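# Swap pink and yellow flowers between their dryer pegs

## Task

Exchange the pink flower and the yellow flower so each ends up hanging from the peg the other one occupied at the start. No stem may be bent out of its shape. When done, the dryer must still hang on its rail, and every flower must hang head downward, held by a clip on its stem.

## Robot and tools

Robot. Two arms, left_arm and right_arm, each with a two-finger gripper whose fingers point along the gripper's +z axis and close along its y axis. end_effector_position is the point between the finger pads, roughly 1 cm short of the fingertips. A tall camera stand is bolted to the floor behind the arms.

Frames. The scene frame has its origin at table-top height, halfway between the nominal arm bases; +z is up, +x points out over the table, and left_arm is on the +y side (image left and right do not follow arm names). Every hand pose, velocity, Hand target and wrist-camera pose is given in that arm's own base frame. The bases in the scene frame are left_arm (+0.010, +0.307, +0.041) with quat_wxyz (+1.000, 0, 0, -0.011) and right_arm (+0.045, -0.312, +0.038) with quat_wxyz (+1.000, 0, 0, +0.015). Fixed cameras and the table use the scene frame. Printed hand positions may be off by a few centimetres, more at long reach.

Row layout, shared by execute_actions and move. A row is 16 plain numbers, always for both arms: left_arm x, y, z, qw, qx, qy, qz, opening, then right_arm with the same 8. x, y, z are an absolute target position in metres and qw..qz an absolute orientation quaternion (w first), both in that arm's base frame: these are poses, not offsets. Opening runs from -1 (closed) to +1 (fully open, 0.094 m). To hold an arm still, repeat its last reported pose and its desired opening in every call; to keep an orientation, resend the same quaternion rather than the drifted reported one. A 0 opening is a real command, so resend the present one to leave a gripper alone.

execute_actions(actions, cameras). actions is a list of actions; each action is a list of up to 15 rows, one per 1/30 s control step, and a short action repeats its last row to fill 15 steps. An action is rejected for both arms if any target lies more than 0.6 m from that gripper's position at the action start along any of the gripper's axes; the whole call is rejected if an action is malformed or the first one fails that test against the latest state. Images come back only with an empty actions list or when cameras names them (["all"], [] or names). An empty call also shows the scene number and fields others may omit.

move(target, speed, blend, opening_speed, grip_force, blocking, cameras). target is one 16-number row or a list of up to 15 rows (absolute poses as above, no 0.6 m limit), all sharing at most 10 s. Each gripper follows a straight line from its Hand target and turns the short way. speed is the top path speed in m/s, 0.002 to 4.3, default 0.25 (turning up to twice that in rad/s), one number or one per target. blend, in metres, rounds corners at intermediate targets; 0 stops at each. opening_speed (0.2 or more, scale units per second) ramps the finger command, useful for gentle closing. grip_force sets a per-pad limit of 10 to 50 N, one value or one per arm, kept until changed; lower forces close slowly. blocking=false returns after about 0.5 s while motion continues; a new move replaces it. The result adds a move: line such as done, off_target, moving, held or fault, plus limits=paced (pose clipped) or limits=held (steps withheld). Paths do not avoid obstacles or the other arm.

wait(seconds 0 to 10) lets the scene run on the held commands. stop() brakes a running move. zoom_image(camera, region [x0, y0, x1, y1] in pixels, at most 504 by 504) enlarges part of the newest image of cam_head_left, cam_head_right, cam_high, cam_low, cam_left_wrist or cam_right_wrist (all 672x504). read_manual(section "licences") only returns licence text. finished_scene(scene) ends the scene for good; the goal must hold without the robot.

Reading results. Hand target is where each arm is actually being sent, which may fall short of your command; send the remainder next. Tool commands shows current finger commands. grip_measured is the measured opening on the -1..+1 scale (may read ~2.5 mm wide when empty); the last Joint positions entry per arm is the opening in metres. grip_effort_nm is a smoothed gripper-motor effort, negative when closing, not a pad force. Joint torques include the arm's weight and have offsets; joints 3 and 4 wrap at ±28 N m. Joint velocities may read within noise. MOTOR HOT warns of heating; an OVER-TEMPERATURE FAULT drops that arm for 30 to 60 s or more.

Control facts. Each step the commanded orientation is clipped to 40 degrees from the measured one. Friction and load can leave a gripper a few centimetres off its command without any contact. Fast moves lag and overshoot, especially with a nearly straight arm. Keep paths away from an arm's own base to avoid shoulder flips; go around it.

Cautions. Flower stems must not be bent, so close slowly with a reduced grip_force and avoid pulling stems sideways. Do not knock the dryer off its rail, drop flowers, or let anything leave the table. Avoid fast contact, hard pressing and any touch between the two arms or grippers (gripping the other arm's fingers counts). Holding loads or stretched poses heats motors, even while you think, and time spent thinking keeps the scene running.

Each tool is called after "Call:" by a JSON object that holds its "api" and its "payload".

## Session

Call:
{"api": "execute_actions", "payload": {"actions": [], "cameras": ["all"]}}

Scene clock: 0.00 s.
left_arm: end_effector_position=(+0.3950, +0.1380, +0.1075) grip_measured=+1.000 grip_effort_nm=n/a end_effector_quat_wxyz=(+0.420, -0.340, +0.717, +0.439) | right_arm: end_effector_position=(+0.1969, +0.0519, +0.2336) grip_measured=+1.000 grip_effort_nm=n/a end_effector_quat_wxyz=(-0.091, +0.758, -0.645, -0.006)
Joint positions: left_arm=[-0.061 1.502 0.571 0.122 -1.203 -0.41 0.094] | right_arm=[0.15 0.749 0.853 -1.546 -0.129 -1.573 0.094]
Joint velocities: within noise
Joint torques (N m): no reading
Heat: left arm: hottest elbow 32 °C; right arm: hottest waist 31 °C.
Hand target: left_arm +0.4033, +0.1375, +0.1146; +0.429, -0.345, +0.713, +0.435 | right_arm +0.2014, +0.0526, +0.2424; -0.099, +0.758, -0.644, +0.001
Tool commands: left_gripper/opening=+1.0 right_gripper/opening=+1.0

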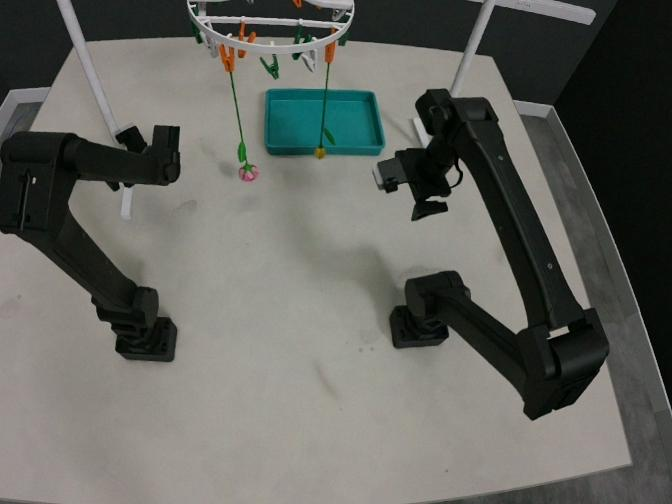

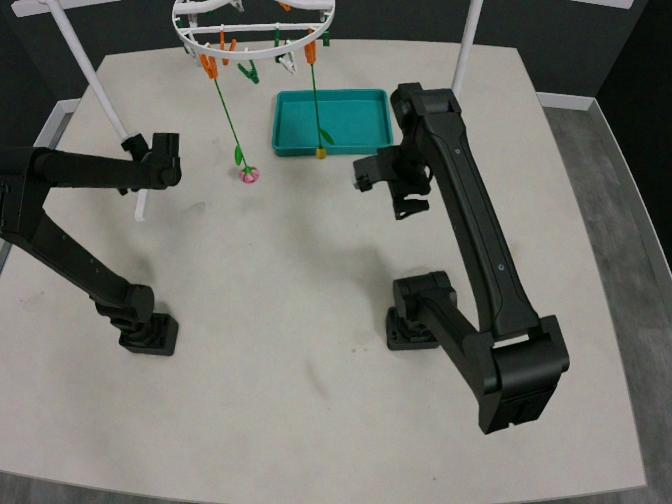

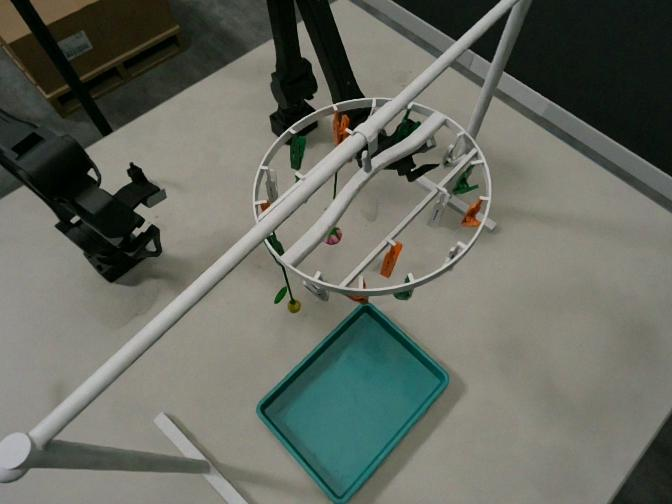

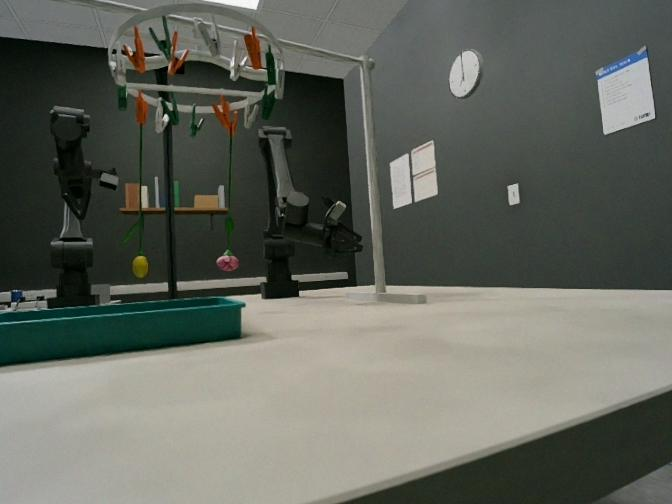

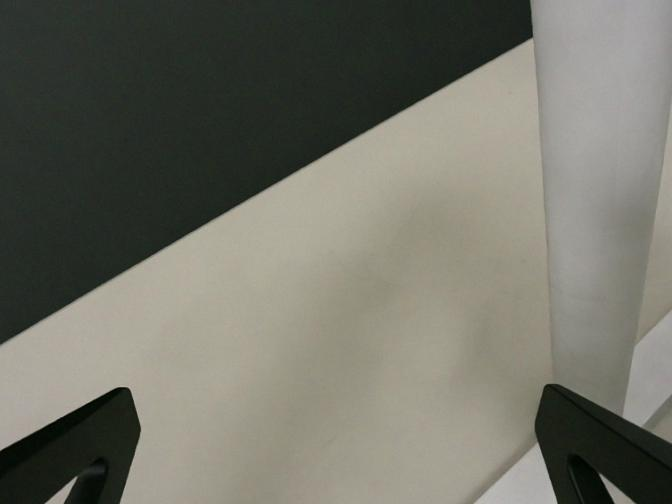

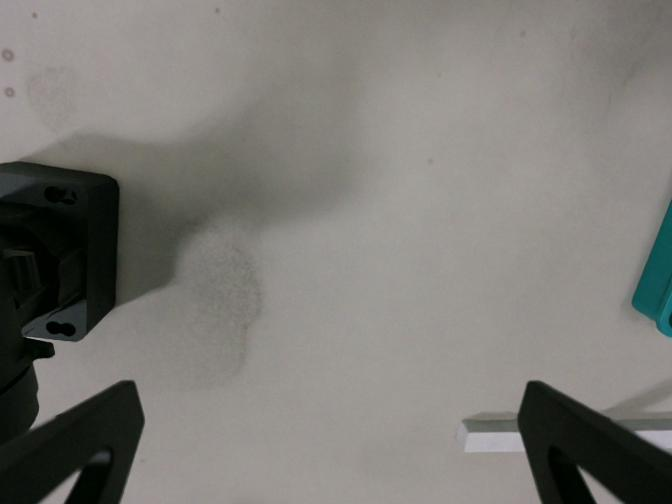

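Call:
{"api": "zoom_image", "payload": {"camera": "cam_high", "region": [230, 70, 510, 330]}}

Call:
{"api": "zoom_image", "payload": {"camera": "cam_low", "region": [90, 0, 390, 300]}}

Call:
{"api": "zoom_image", "payload": {"camera": "cam_head_left", "region": [170, 0, 420, 200]}}

Call:
{"api": "zoom_image", "payload": {"camera": "cam_head_right", "region": [150, 0, 400, 200]}}

Scaled by 1.800 from the camera's 672x504 image, which has a finer 960x720 frame.

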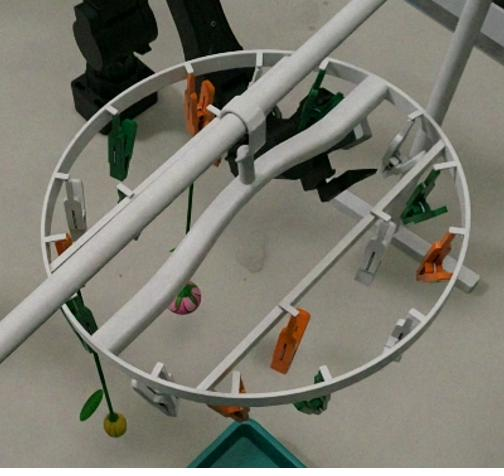

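Scaled by 1.680 from the camera's 672x504 image, which has a finer 960x720 frame.

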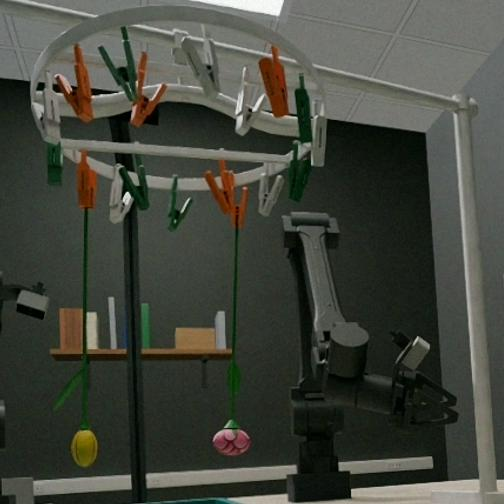

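Scaled by 2.016 from the camera's 672x504 image, which has a finer 960x720 frame.

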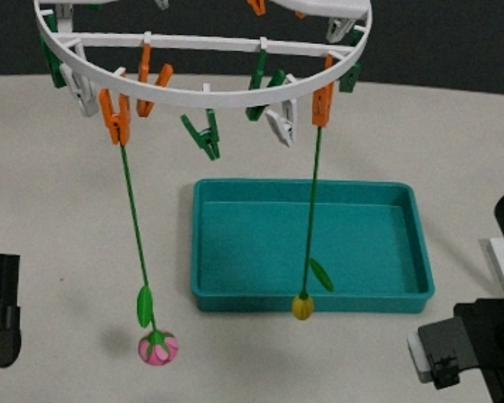

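Scaled by 2.016 from the camera's 672x504 image, which has a finer 960x720 frame.

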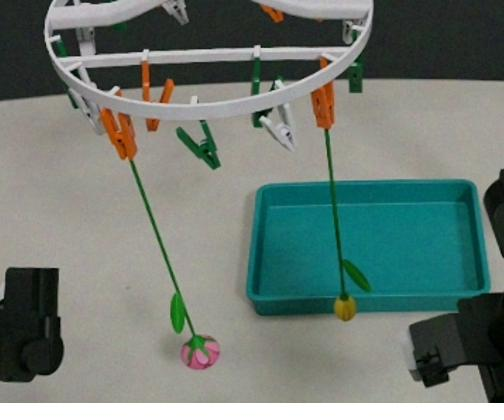

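Call:
{"api": "zoom_image", "payload": {"camera": "cam_head_left", "region": [180, 0, 280, 80]}}

Call:
{"api": "zoom_image", "payload": {"camera": "cam_low", "region": [110, 70, 260, 180]}}

Call:
{"api": "zoom_image", "payload": {"camera": "cam_high", "region": [250, 90, 400, 200]}}

Call:
{"api": "zoom_image", "payload": {"camera": "cam_high", "region": [250, 180, 400, 320]}}

Scaled by 5.040 from the camera's 672x504 image, which has a finer 960x720 frame.

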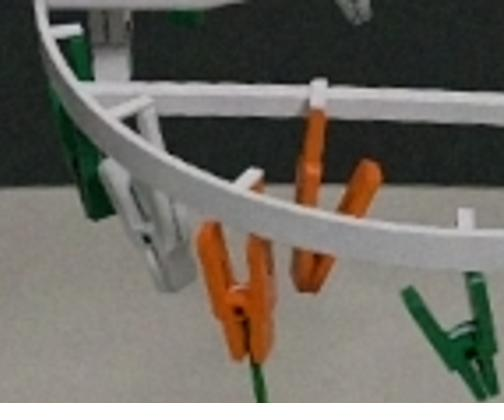

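Scaled by 3.360 from the camera's 672x504 image, which has a finer 960x720 frame.

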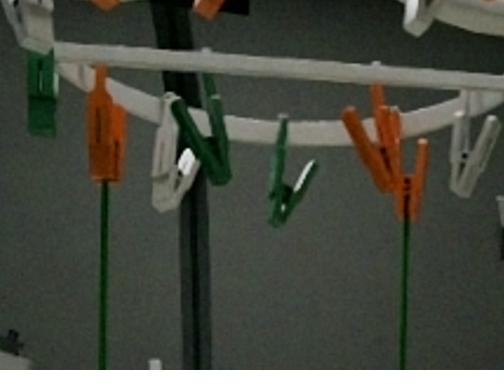

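Scaled by 3.360 from the camera's 672x504 image, which has a finer 960x720 frame.

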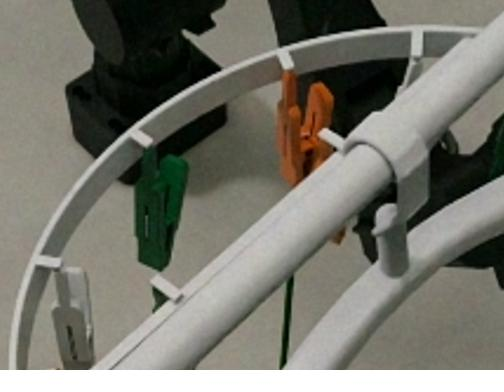

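Scaled by 3.360 from the camera's 672x504 image, which has a finer 960x720 frame.

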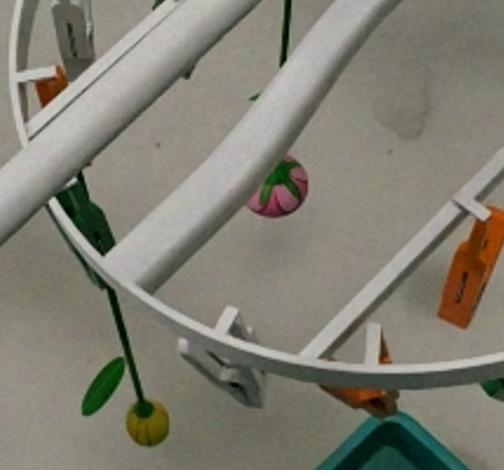

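Call:
{"api": "move", "payload": {"target": [[0.365, 0.046, 0.14, 0.429, -0.345, 0.713, 0.435, 1.0, 0.2105, 0.1758, 0.382, 0.792, -0.0361, 0.6077, 0.047, 1.0], [0.2146, -0.2024, 0.379, 0.7933, -0.0067, 0.6088, 0.0087, 1.0, 0.2105, 0.1758, 0.382, 0.792, -0.0361, 0.6077, 0.047, 1.0]], "speed": 0.5, "cameras": ["all"]}}

Scene clock: 113.00 s.
left_arm: end_effector_position=(+0.2147, -0.1957, +0.3553) grip_measured=+1.000 grip_effort_nm=-0.03 end_effector_quat_wxyz=(+0.702, -0.058, +0.706, +0.074) | right_arm: end_effector_position=(+0.2120, +0.1731, +0.3894) grip_measured=+1.000 grip_effort_nm=0.00 end_effector_quat_wxyz=(+0.793, -0.025, +0.606, +0.053)
Joint positions: left_arm=[-1.38 0.775 0.678 -0.667 -1.566 -0.74 0.094] | right_arm=[1.29 0.52 0.317 0.826 1.103 -0.545 0.094]
Joint torques (N m): left_arm=[1.85 -1.9 12.1 1.47 -0.47 0.18] | right_arm=[1.32 3.9 7.69 1.76 -0.27 -0.13]
Heat: left arm: hottest elbow 39 °C; right arm: hottest elbow 37 °C.
Hand target: left_arm +0.2134, -0.2014, +0.3785; +0.704, -0.072, +0.704, +0.055 | right_arm +0.2106, +0.1757, +0.3821; +0.792, -0.036, +0.608, +0.047
Off the commanded pose: left_arm 0.025 m, 18 deg | right_arm 0.008 m, 1 deg.
joint sent to its limit (left arm) — joint 5 (wrist yaw), lower limit. The joint targets are off in orientation, not in position.
move: off_target (left_arm)
camera_calibration:
cam_left_wrist: T_world_to_cam=[[0.191863, -0.980733, -0.036757, -0.220102], [-0.42212, -0.0486528, -0.905233, 0.440569], [0.886004, 0.189196, -0.423322, 0.0896396], [0, 0, 0, 1]] pos_world=[0.148782, -0.211386, 0.428674]
cam_right_wrist: T_world_to_cam=[[0.11837, -0.992871, -0.0139834, 0.151164], [-0.161869, -0.00540015, -0.986797, 0.45984], [0.979687, 0.11907, -0.161355, -0.0767231], [0, 0, 0, 1]] pos_world=[0.131705, 0.161705, 0.443503]

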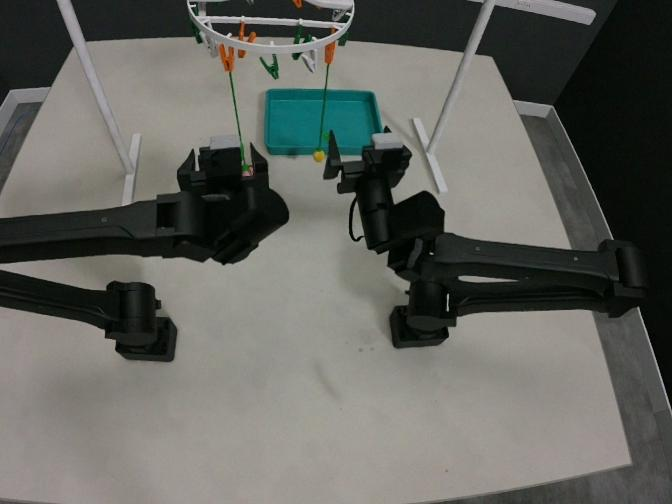

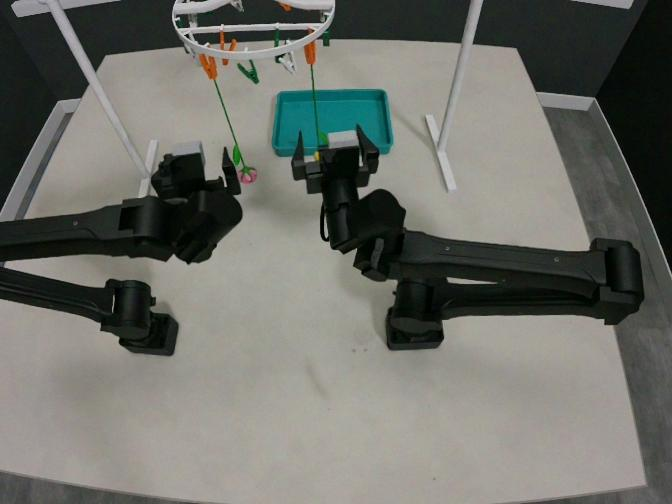

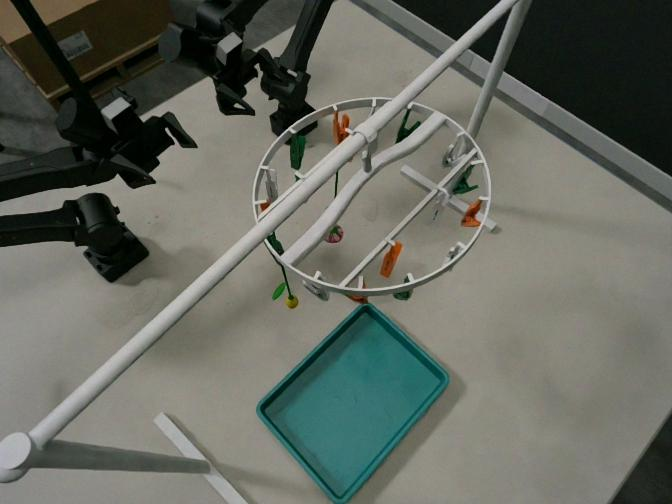

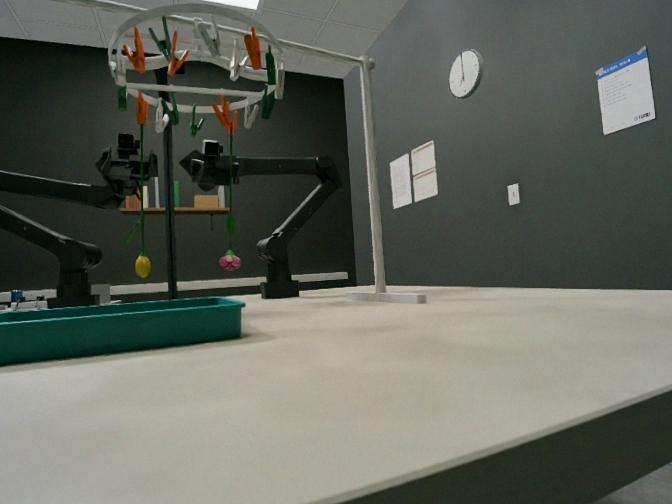

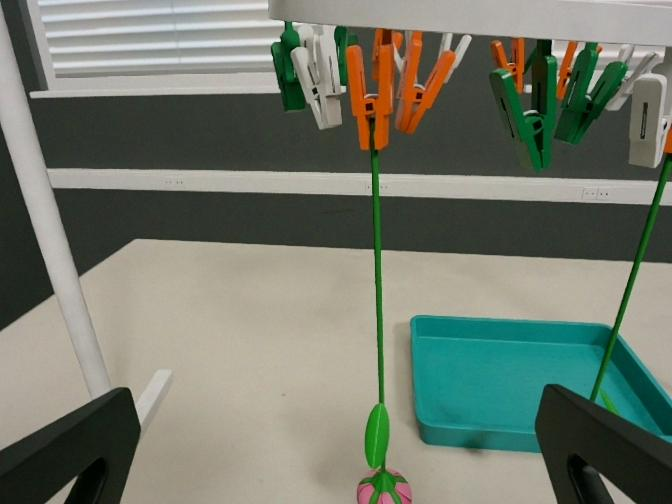

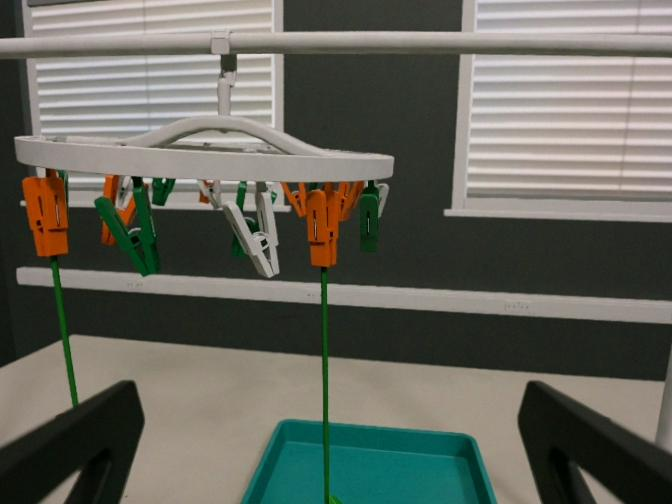

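Call:
{"api": "zoom_image", "payload": {"camera": "cam_left_wrist", "region": [300, 0, 480, 180]}}

Call:
{"api": "zoom_image", "payload": {"camera": "cam_right_wrist", "region": [200, 120, 420, 300]}}

Scaled by 2.800 from the camera's 672x504 image, which has a finer 960x720 frame.

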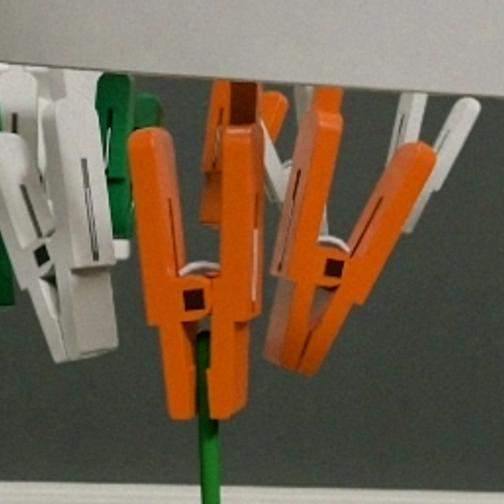

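Scaled by 2.291 from the camera's 672x504 image, which has a finer 960x720 frame.

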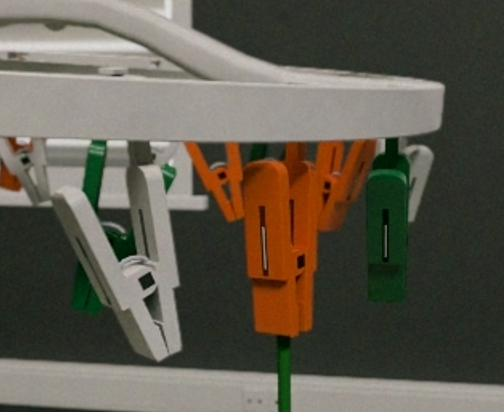

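Call:
{"api": "move", "payload": {"target": [0.4067, -0.3422, 0.249, 0.8171, 0.1657, 0.4718, -0.2869, -0.1, 0.398, 0.123, 0.37, 0.7167, -0.2807, 0.4138, 0.4862, 0.3], "speed": 0.3, "cameras": ["all"]}}

Scene clock: 216.67 s.
left_arm: end_effector_position=(+0.3978, -0.3394, +0.2406) grip_measured=-0.098 grip_effort_nm=-0.12 end_effector_quat_wxyz=(+0.784, +0.190, +0.524, -0.273) | right_arm: end_effector_position=(+0.3903, +0.1254, +0.3539) grip_measured=+0.302 grip_effort_nm=-0.08 end_effector_quat_wxyz=(+0.698, -0.265, +0.490, +0.451)
Joint positions: left_arm=[-0.716 1.705 0.547 1.547 -0.031 0.025 0.042] | right_arm=[-0.049 1.328 0.515 1.568 -0.983 0.743 0.061]
Joint torques (N m): left_arm=[3.14 -8.23 6.54 2.63 0.15 -0.07] | right_arm=[0.32 -6.77 9.31 1.54 0.47 0.17]
Heat: left arm: hottest elbow 54 °C; right arm: hottest elbow 33 °C.
Hand target: left_arm +0.4064, -0.3420, +0.2495; +0.793, +0.180, +0.511, -0.278 | right_arm +0.3972, +0.1233, +0.3703; +0.707, -0.271, +0.476, +0.448
Off the commanded pose: left_arm 0.013 m, 8 deg | right_arm 0.018 m, 10 deg.
joint sent to its limit (left arm) — joint 4 (wrist pitch), upper limit. The joint targets are off in orientation, not in position.
joint sent to its limit (right arm) — joint 4 (wrist pitch), upper limit. The joint targets are off in orientation, not in position.
move: off_target (left_arm, right_arm)
camera_calibration:
cam_left_wrist: T_world_to_cam=[[-0.619154, -0.784966, -0.0218335, -0.0149878], [-0.0222987, 0.0453674, -0.998721, 0.302347], [0.784953, -0.617875, -0.0455932, -0.418579], [0, 0, 0, 1]] pos_world=[0.326027, -0.284111, 0.282549]
cam_right_wrist: T_world_to_cam=[[0.89031, -0.451113, -0.0620063, -0.269997], [-0.0720672, -0.00513827, -0.997387, 0.422047], [0.449615, 0.892452, -0.0370851, -0.185398], [0, 0, 0, 1]] pos_world=[0.354155, 0.0458283, 0.397327]

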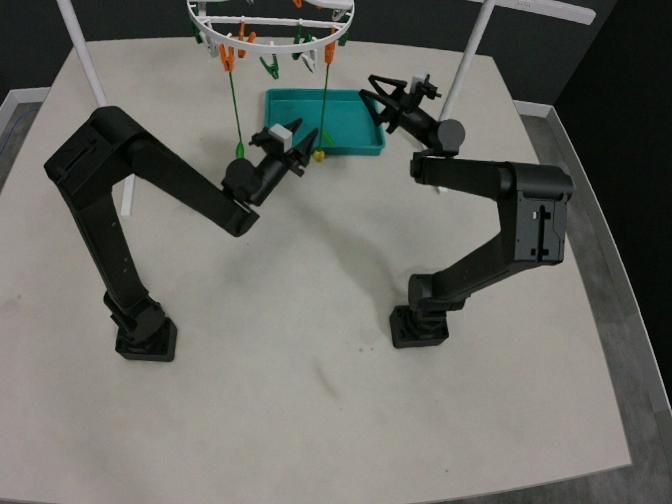

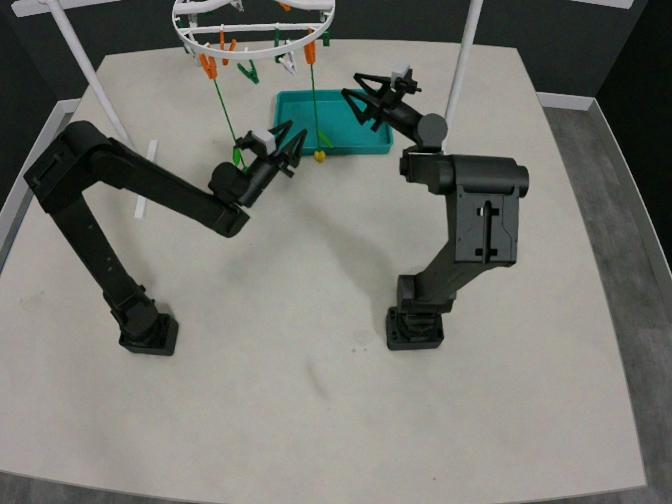

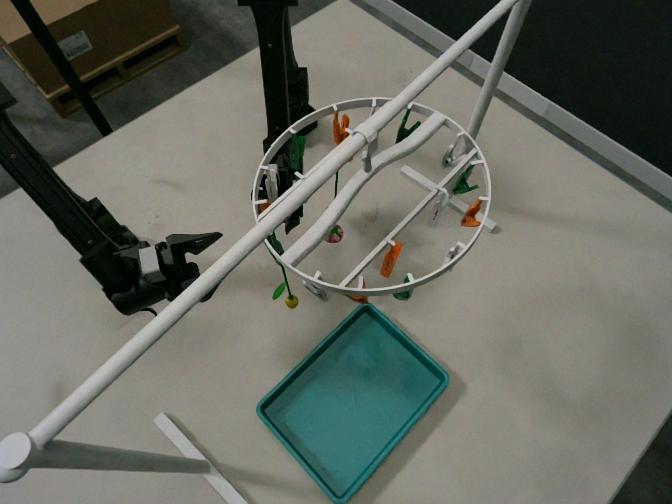

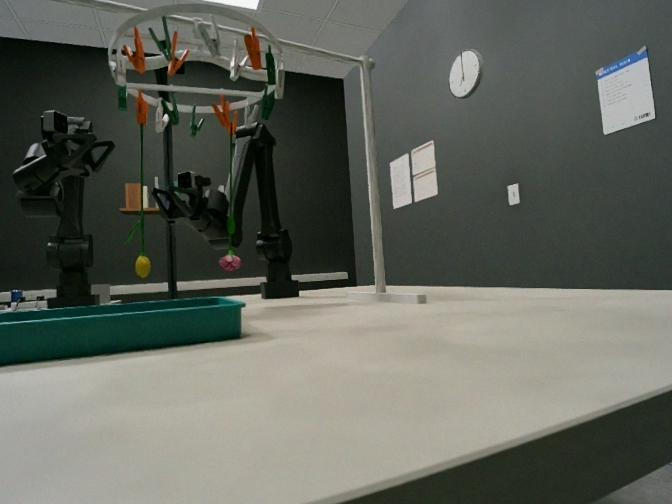

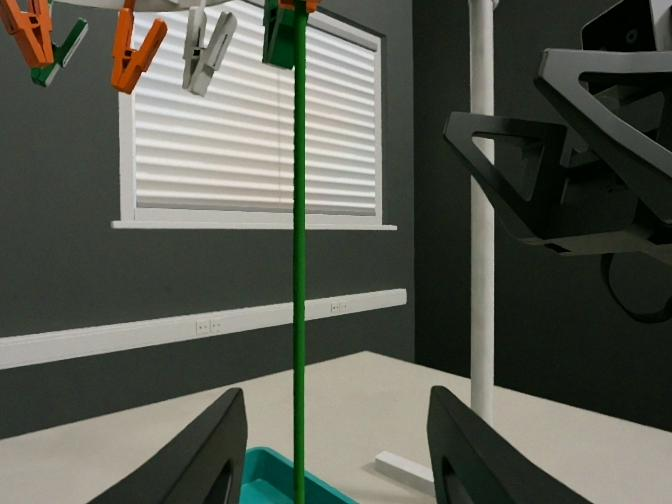

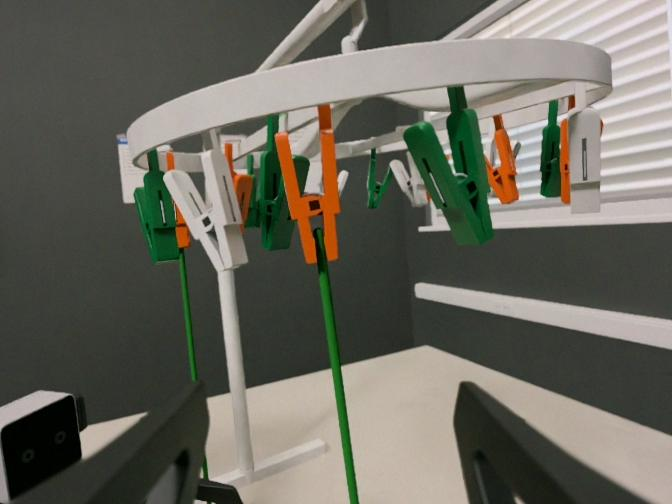

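Call:
{"api": "zoom_image", "payload": {"camera": "cam_right_wrist", "region": [240, 80, 400, 280]}}

Call:
{"api": "zoom_image", "payload": {"camera": "cam_left_wrist", "region": [220, 0, 380, 120]}}

Scaled by 2.520 from the camera's 672x504 image, which has a finer 960x720 frame.

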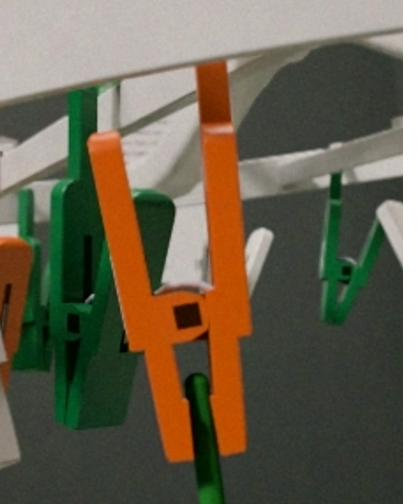

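Scaled by 3.150 from the camera's 672x504 image, which has a finer 960x720 frame.

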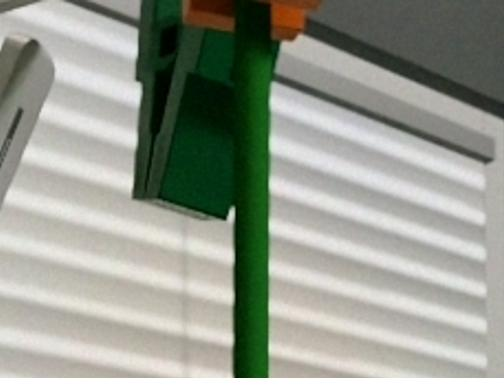

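Call:
{"api": "move", "payload": {"target": [0.4342, -0.347, 0.258, 0.7977, 0.1775, 0.5082, -0.2786, -0.1, 0.4142, 0.1645, 0.4226, 0.7074, -0.2926, 0.4506, 0.4593, 0.3], "speed": 0.12, "cameras": ["cam_left_wrist", "cam_right_wrist", "cam_low"]}}

Scene clock: 273.63 s.
left_arm: end_effector_position=(+0.4219, -0.3433, +0.2551) grip_measured=-0.098 grip_effort_nm=-0.12 end_effector_quat_wxyz=(+0.794, +0.182, +0.509, -0.276) | right_arm: end_effector_position=(+0.4089, +0.1599, +0.4014) grip_measured=+0.302 grip_effort_nm=-0.07 end_effector_quat_wxyz=(+0.695, -0.278, +0.470, +0.468)
Joint positions: left_arm=[-0.684 1.726 0.618 1.536 -0.004 0.011 0.042] | right_arm=[0.049 1.294 0.639 1.407 -0.936 0.703 0.061]
Joint torques (N m): left_arm=[3.25 -8.76 6.99 1.39 0.14 -0.08] | right_arm=[1.32 -8.12 10.69 0.87 0.43 -0.14]
Heat: left arm: hottest elbow 44 °C; right arm: hottest elbow 39 °C.
Hand target: left_arm +0.4338, -0.3467, +0.2581; +0.796, +0.177, +0.507, -0.278 | right_arm +0.4130, +0.1641, +0.4224; +0.708, -0.292, +0.450, +0.460
Off the commanded pose: left_arm 0.013 m, 1 deg | right_arm 0.022 m, 3 deg.
move: off_target (left_arm, right_arm)
camera_calibration:
cam_left_wrist: T_world_to_cam=[[-0.616519, -0.787116, -0.0187756, -0.005428], [0.00644358, 0.018802, -0.999802, 0.296576], [0.787314, -0.616518, -0.00651991, -0.449765], [0, 0, 0, 1]] pos_world=[0.348849, -0.287137, 0.293483]
cam_right_wrist: T_world_to_cam=[[0.912591, -0.406643, -0.0426379, -0.29209], [-0.0434399, 0.00726335, -0.99903, 0.457984], [0.406559, 0.913558, -0.0110361, -0.219135], [0, 0, 0, 1]] pos_world=[0.375545, 0.0780899, 0.442667]
Images, in order (width x height): cam_low 672x504, cam_left_wrist 672x504, cam_right_wrist 672x504.

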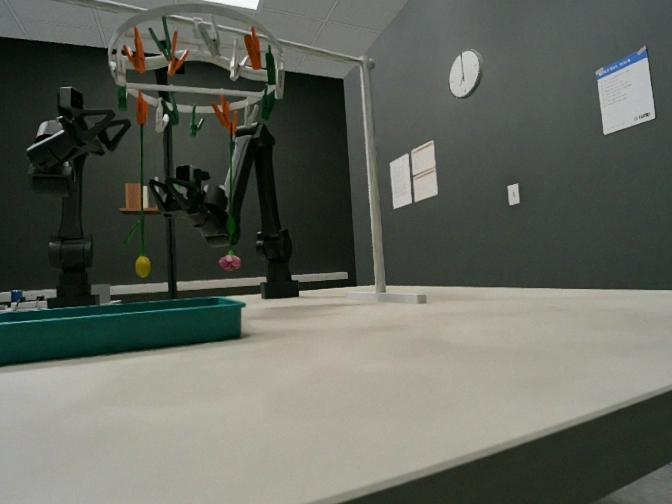

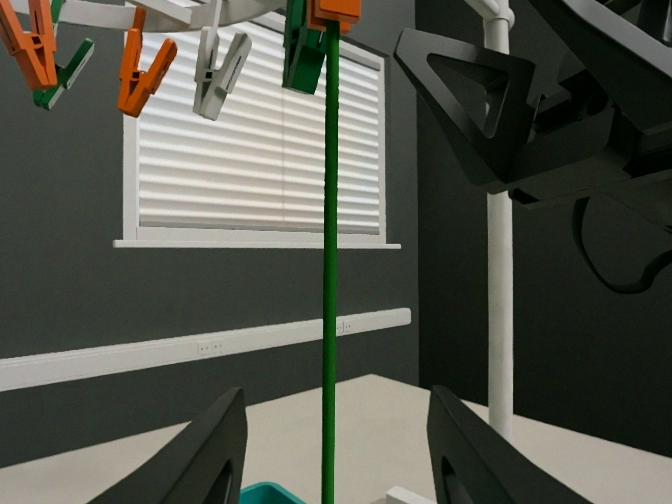

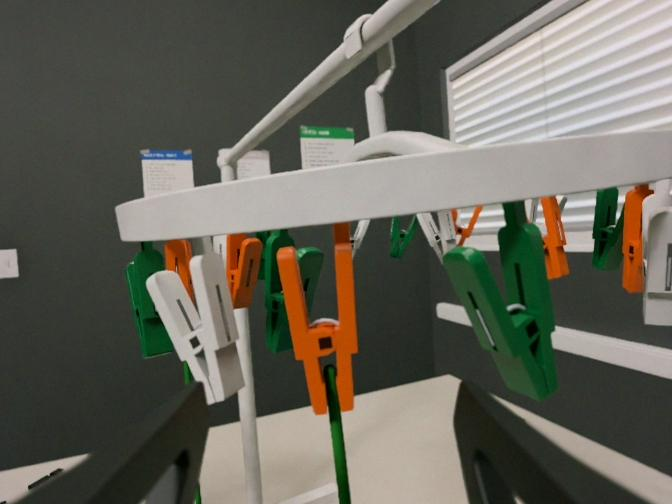

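Call:
{"api": "move", "payload": {"target": [0.475, -0.3765, 0.299, 0.7977, 0.1775, 0.5082, -0.2786, -0.1, 0.4283, 0.2039, 0.4436, 0.7074, -0.2926, 0.4506, 0.4593, -0.1], "speed": 0.06, "cameras": ["cam_left_wrist", "cam_right_wrist", "cam_low"]}}

Scene clock: 296.33 s.
left_arm: end_effector_position=(+0.4643, -0.3749, +0.2778) grip_measured=-0.098 grip_effort_nm=-0.12 end_effector_quat_wxyz=(+0.786, +0.187, +0.521, -0.274) | right_arm: end_effector_position=(+0.4249, +0.1989, +0.4175) grip_measured=-0.098 grip_effort_nm=-0.08 end_effector_quat_wxyz=(+0.693, -0.278, +0.473, +0.468)
Joint positions: left_arm=[-0.678 1.726 0.77 1.353 0 0.009 0.042] | right_arm=[0.154 1.29 0.708 1.237 -0.86 0.589 0.042]
Joint torques (N m): left_arm=[3.31 -11.93 8.47 1.43 0.13 -0.07] | right_arm=[1.26 -9.29 11.36 0.95 0.39 -0.12]
Heat: left arm: hottest elbow 45 °C; right arm: hottest elbow 41 °C.
Hand target: left_arm +0.4740, -0.3757, +0.2990; +0.796, +0.177, +0.507, -0.278 | right_arm +0.4268, +0.2033, +0.4432; +0.707, -0.292, +0.450, +0.460
Off the commanded pose: left_arm 0.024 m, 2 deg | right_arm 0.027 m, 4 deg.
move: off_target (left_arm, right_arm)
camera_calibration:
cam_left_wrist: T_world_to_cam=[[-0.61705, -0.786693, -0.0190977, -0.00324719], [-0.017666, 0.0381111, -0.999117, 0.337862], [0.786726, -0.616168, -0.0374141, -0.49352], [0, 0, 0, 1]] pos_world=[0.39223, -0.319522, 0.319037]
cam_right_wrist: T_world_to_cam=[[0.912523, -0.406402, -0.0462469, -0.288698], [-0.0497699, 0.00190281, -0.998759, 0.478067], [0.405986, 0.913692, -0.0184903, -0.257668], [0, 0, 0, 1]] pos_world=[0.391846, 0.117192, 0.459358]
Images, in order (width x height): cam_low 672x504, cam_left_wrist 672x504, cam_right_wrist 672x504.

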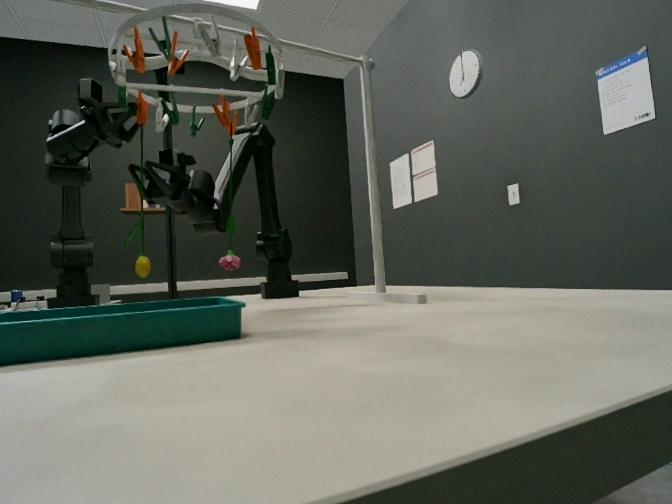

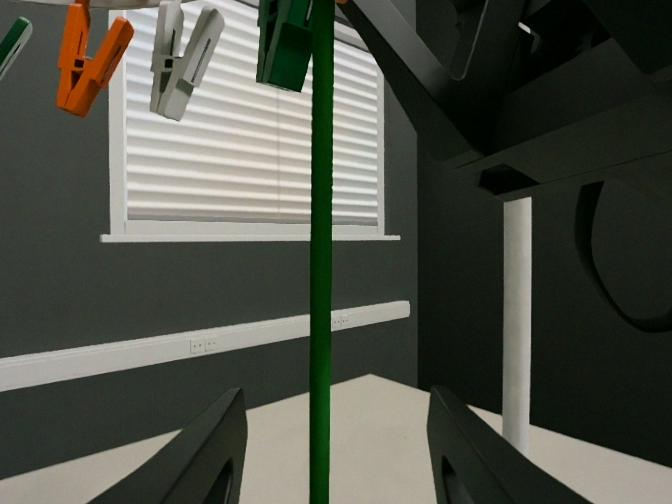

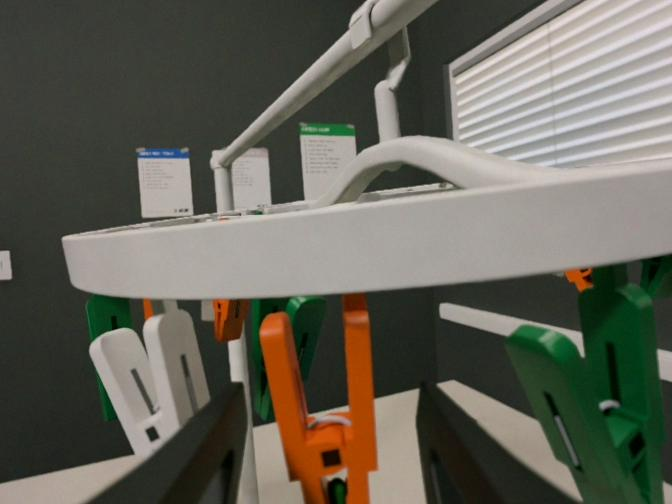

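Call:
{"api": "move", "payload": {"target": [[0.4772, -0.3737, 0.312, 0.7977, 0.1775, 0.5082, -0.2786, -0.1, 0.4265, 0.2047, 0.4506, 0.7074, -0.2926, 0.4506, 0.4593, -0.1], [0.4772, -0.3737, 0.312, 0.7977, 0.1775, 0.5082, -0.2786, -1.0, 0.4265, 0.2047, 0.4506, 0.7074, -0.2926, 0.4506, 0.4593, -0.1]], "speed": 0.06, "grip_force": [20, 50], "cameras": ["cam_left_wrist", "cam_right_wrist", "cam_low"]}}

Scene clock: 311.27 s.
left_arm: end_effector_position=(+0.4676, -0.3732, +0.2851) grip_measured=-0.921 grip_effort_nm=-0.49 end_effector_quat_wxyz=(+0.784, +0.188, +0.525, -0.273) | right_arm: end_effector_position=(+0.4238, +0.1996, +0.4239) grip_measured=-0.098 grip_effort_nm=-0.07 end_effector_quat_wxyz=(+0.693, -0.278, +0.473, +0.467)
Joint positions: left_arm=[-0.67 1.703 0.776 1.314 0.008 0.006 0.004] | right_arm=[0.156 1.275 0.716 1.211 -0.858 0.585 0.042]
Joint torques (N m): left_arm=[3.31 -12.45 8.69 1.46 0.12 -0.07] | right_arm=[1.44 -9.17 11.49 0.91 0.38 -0.12]
Heat: left arm: hottest elbow 46 °C; right arm: hottest elbow 41 °C.
Hand target: left_arm +0.4760, -0.3727, +0.3121; +0.796, +0.177, +0.507, -0.278 | right_arm +0.4250, +0.2041, +0.4501; +0.707, -0.292, +0.450, +0.460
Off the commanded pose: left_arm 0.029 m, 3 deg | right_arm 0.027 m, 4 deg.
grip_force (N): 20, 50
move: off_target (left_arm, right_arm); target 2's new opening was sent with left_arm's hand 0.028 m and 3 deg from that target
camera_calibration:
cam_left_wrist: T_world_to_cam=[[-0.617776, -0.786122, -0.0191109, 0.000845517], [-0.02486, 0.0438157, -0.99873, 0.350515], [0.785961, -0.616516, -0.0466112, -0.491994], [0, 0, 0, 1]] pos_world=[0.395924, -0.318016, 0.327154]
cam_right_wrist: T_world_to_cam=[[0.912213, -0.407126, -0.0459948, -0.286929], [-0.0498243, 0.00119694, -0.998757, 0.484601], [0.406675, 0.913371, -0.0191929, -0.257603], [0, 0, 0, 1]] pos_world=[0.390646, 0.117891, 0.465858]
Images, in order (width x height): cam_low 672x504, cam_left_wrist 672x504, cam_right_wrist 672x504.

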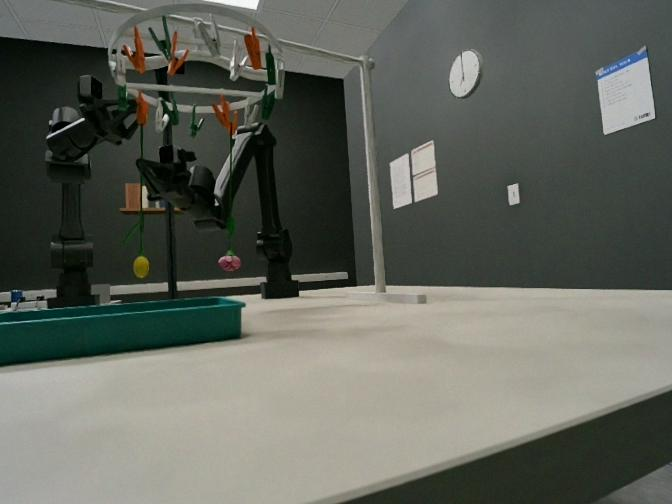

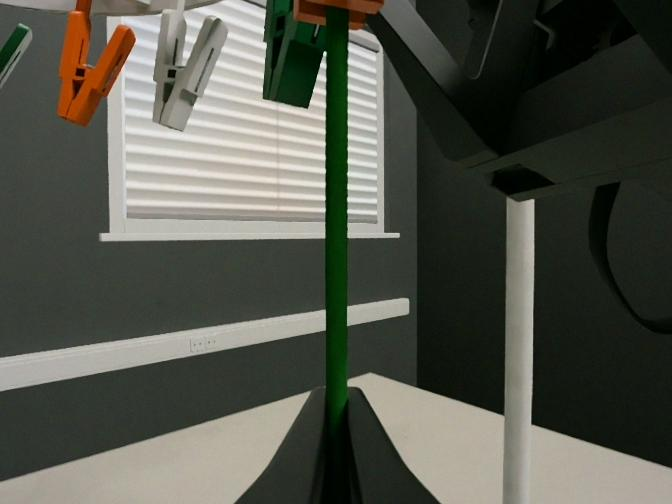

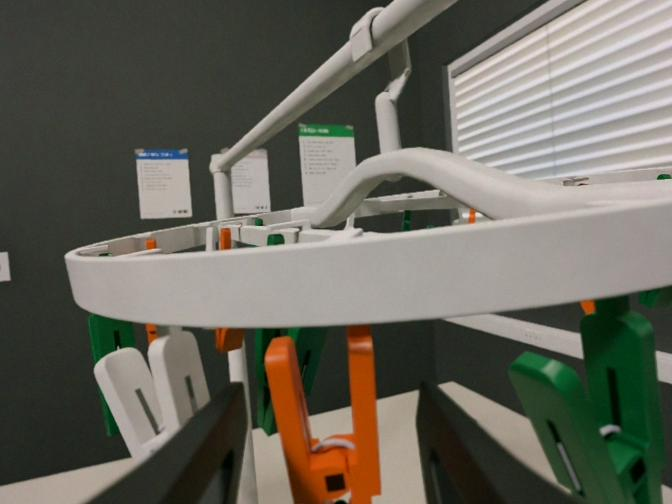

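Call:
{"api": "move", "payload": {"target": [0.4772, -0.3737, 0.312, 0.7977, 0.1775, 0.5082, -0.2786, -1.0, 0.4265, 0.2047, 0.4506, 0.7074, -0.2926, 0.4506, 0.4593, -0.7], "speed": 0.06, "opening_speed": 0.4, "cameras": ["cam_left_wrist", "cam_right_wrist", "cam_low"]}}

Scene clock: 317.00 s.
left_arm: end_effector_position=(+0.4675, -0.3733, +0.2853) grip_measured=-0.921 grip_effort_nm=-0.51 end_effector_quat_wxyz=(+0.784, +0.188, +0.525, -0.273) | right_arm: end_effector_position=(+0.4241, +0.1994, +0.4244) grip_measured=-0.595 grip_effort_nm=-0.96 end_effector_quat_wxyz=(+0.694, -0.278, +0.473, +0.466)
Joint positions: left_arm=[-0.67 1.703 0.776 1.314 0.009 0.006 0.004] | right_arm=[0.156 1.274 0.716 1.21 -0.856 0.582 0.019]
Joint torques (N m): left_arm=[3.25 -12.45 8.69 1.44 0.1 -0.07] | right_arm=[1.32 -9.17 11.47 1.05 0.31 -0.11]
Heat: left arm: hottest elbow 46 °C; right arm: hottest elbow 41 °C.
Hand target: left_arm +0.4760, -0.3727, +0.3121; +0.796, +0.177, +0.507, -0.278 | right_arm +0.4251, +0.2040, +0.4501; +0.708, -0.292, +0.450, +0.459
Off the commanded pose: left_arm 0.028 m, 3 deg | right_arm 0.027 m, 3 deg.
grip_force (N): 20, 50
move: off_target (left_arm, right_arm)
camera_calibration:
cam_left_wrist: T_world_to_cam=[[-0.618278, -0.78572, -0.0193963, 0.00120716], [-0.0243403, 0.0438082, -0.998743, 0.350407], [0.785582, -0.617029, -0.0462103, -0.492055], [0, 0, 0, 1]] pos_world=[0.395825, -0.318014, 0.327253]
cam_right_wrist: T_world_to_cam=[[0.911187, -0.409698, -0.0434316, -0.287403], [-0.0471277, 0.00107696, -0.998888, 0.484026], [0.40929, 0.91222, -0.0183268, -0.258882], [0, 0, 0, 1]] pos_world=[0.390646, 0.117887, 0.466261]
Images, in order (width x height): cam_low 672x504, cam_left_wrist 672x504, cam_right_wrist 672x504.

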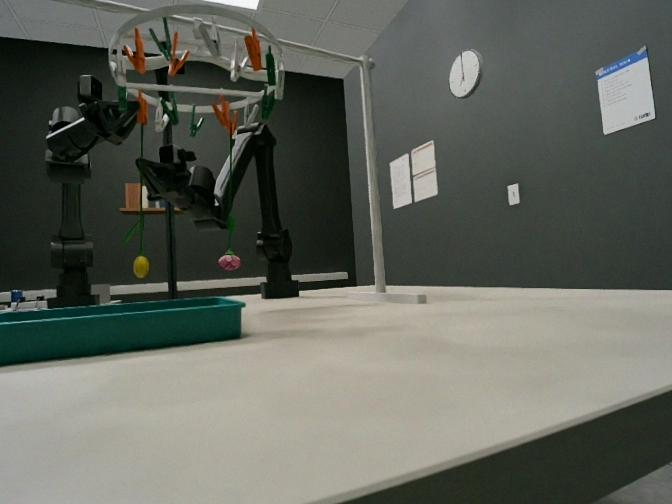

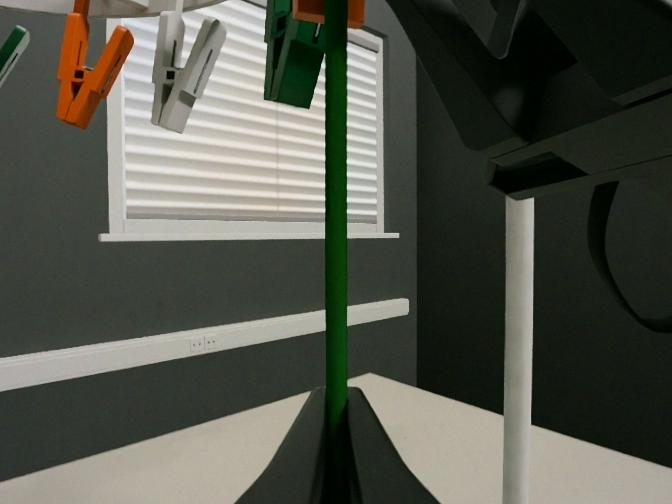

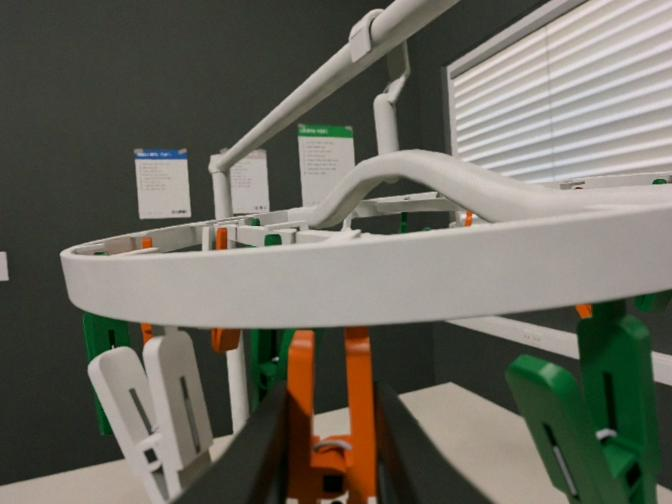

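Call:
{"api": "zoom_image", "payload": {"camera": "cam_left_wrist", "region": [260, 0, 400, 60]}}

Call:
{"api": "zoom_image", "payload": {"camera": "cam_right_wrist", "region": [250, 300, 420, 504]}}

Scaled by 3.600 from the camera's 672x504 image, which has a finer 960x720 frame.

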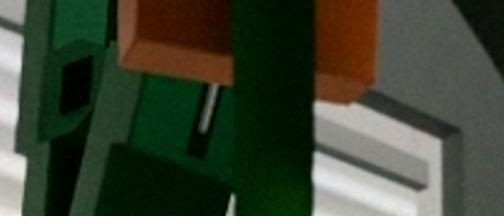

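Scaled by 2.471 from the camera's 672x504 image, which has a finer 960x720 frame.

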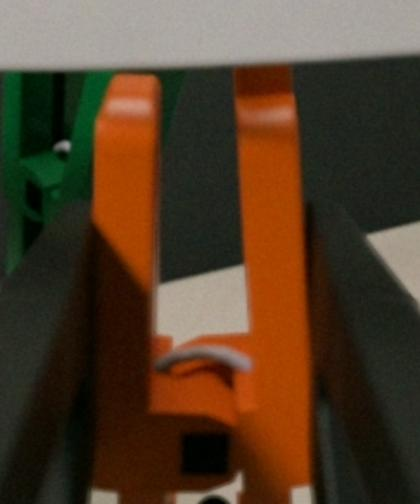

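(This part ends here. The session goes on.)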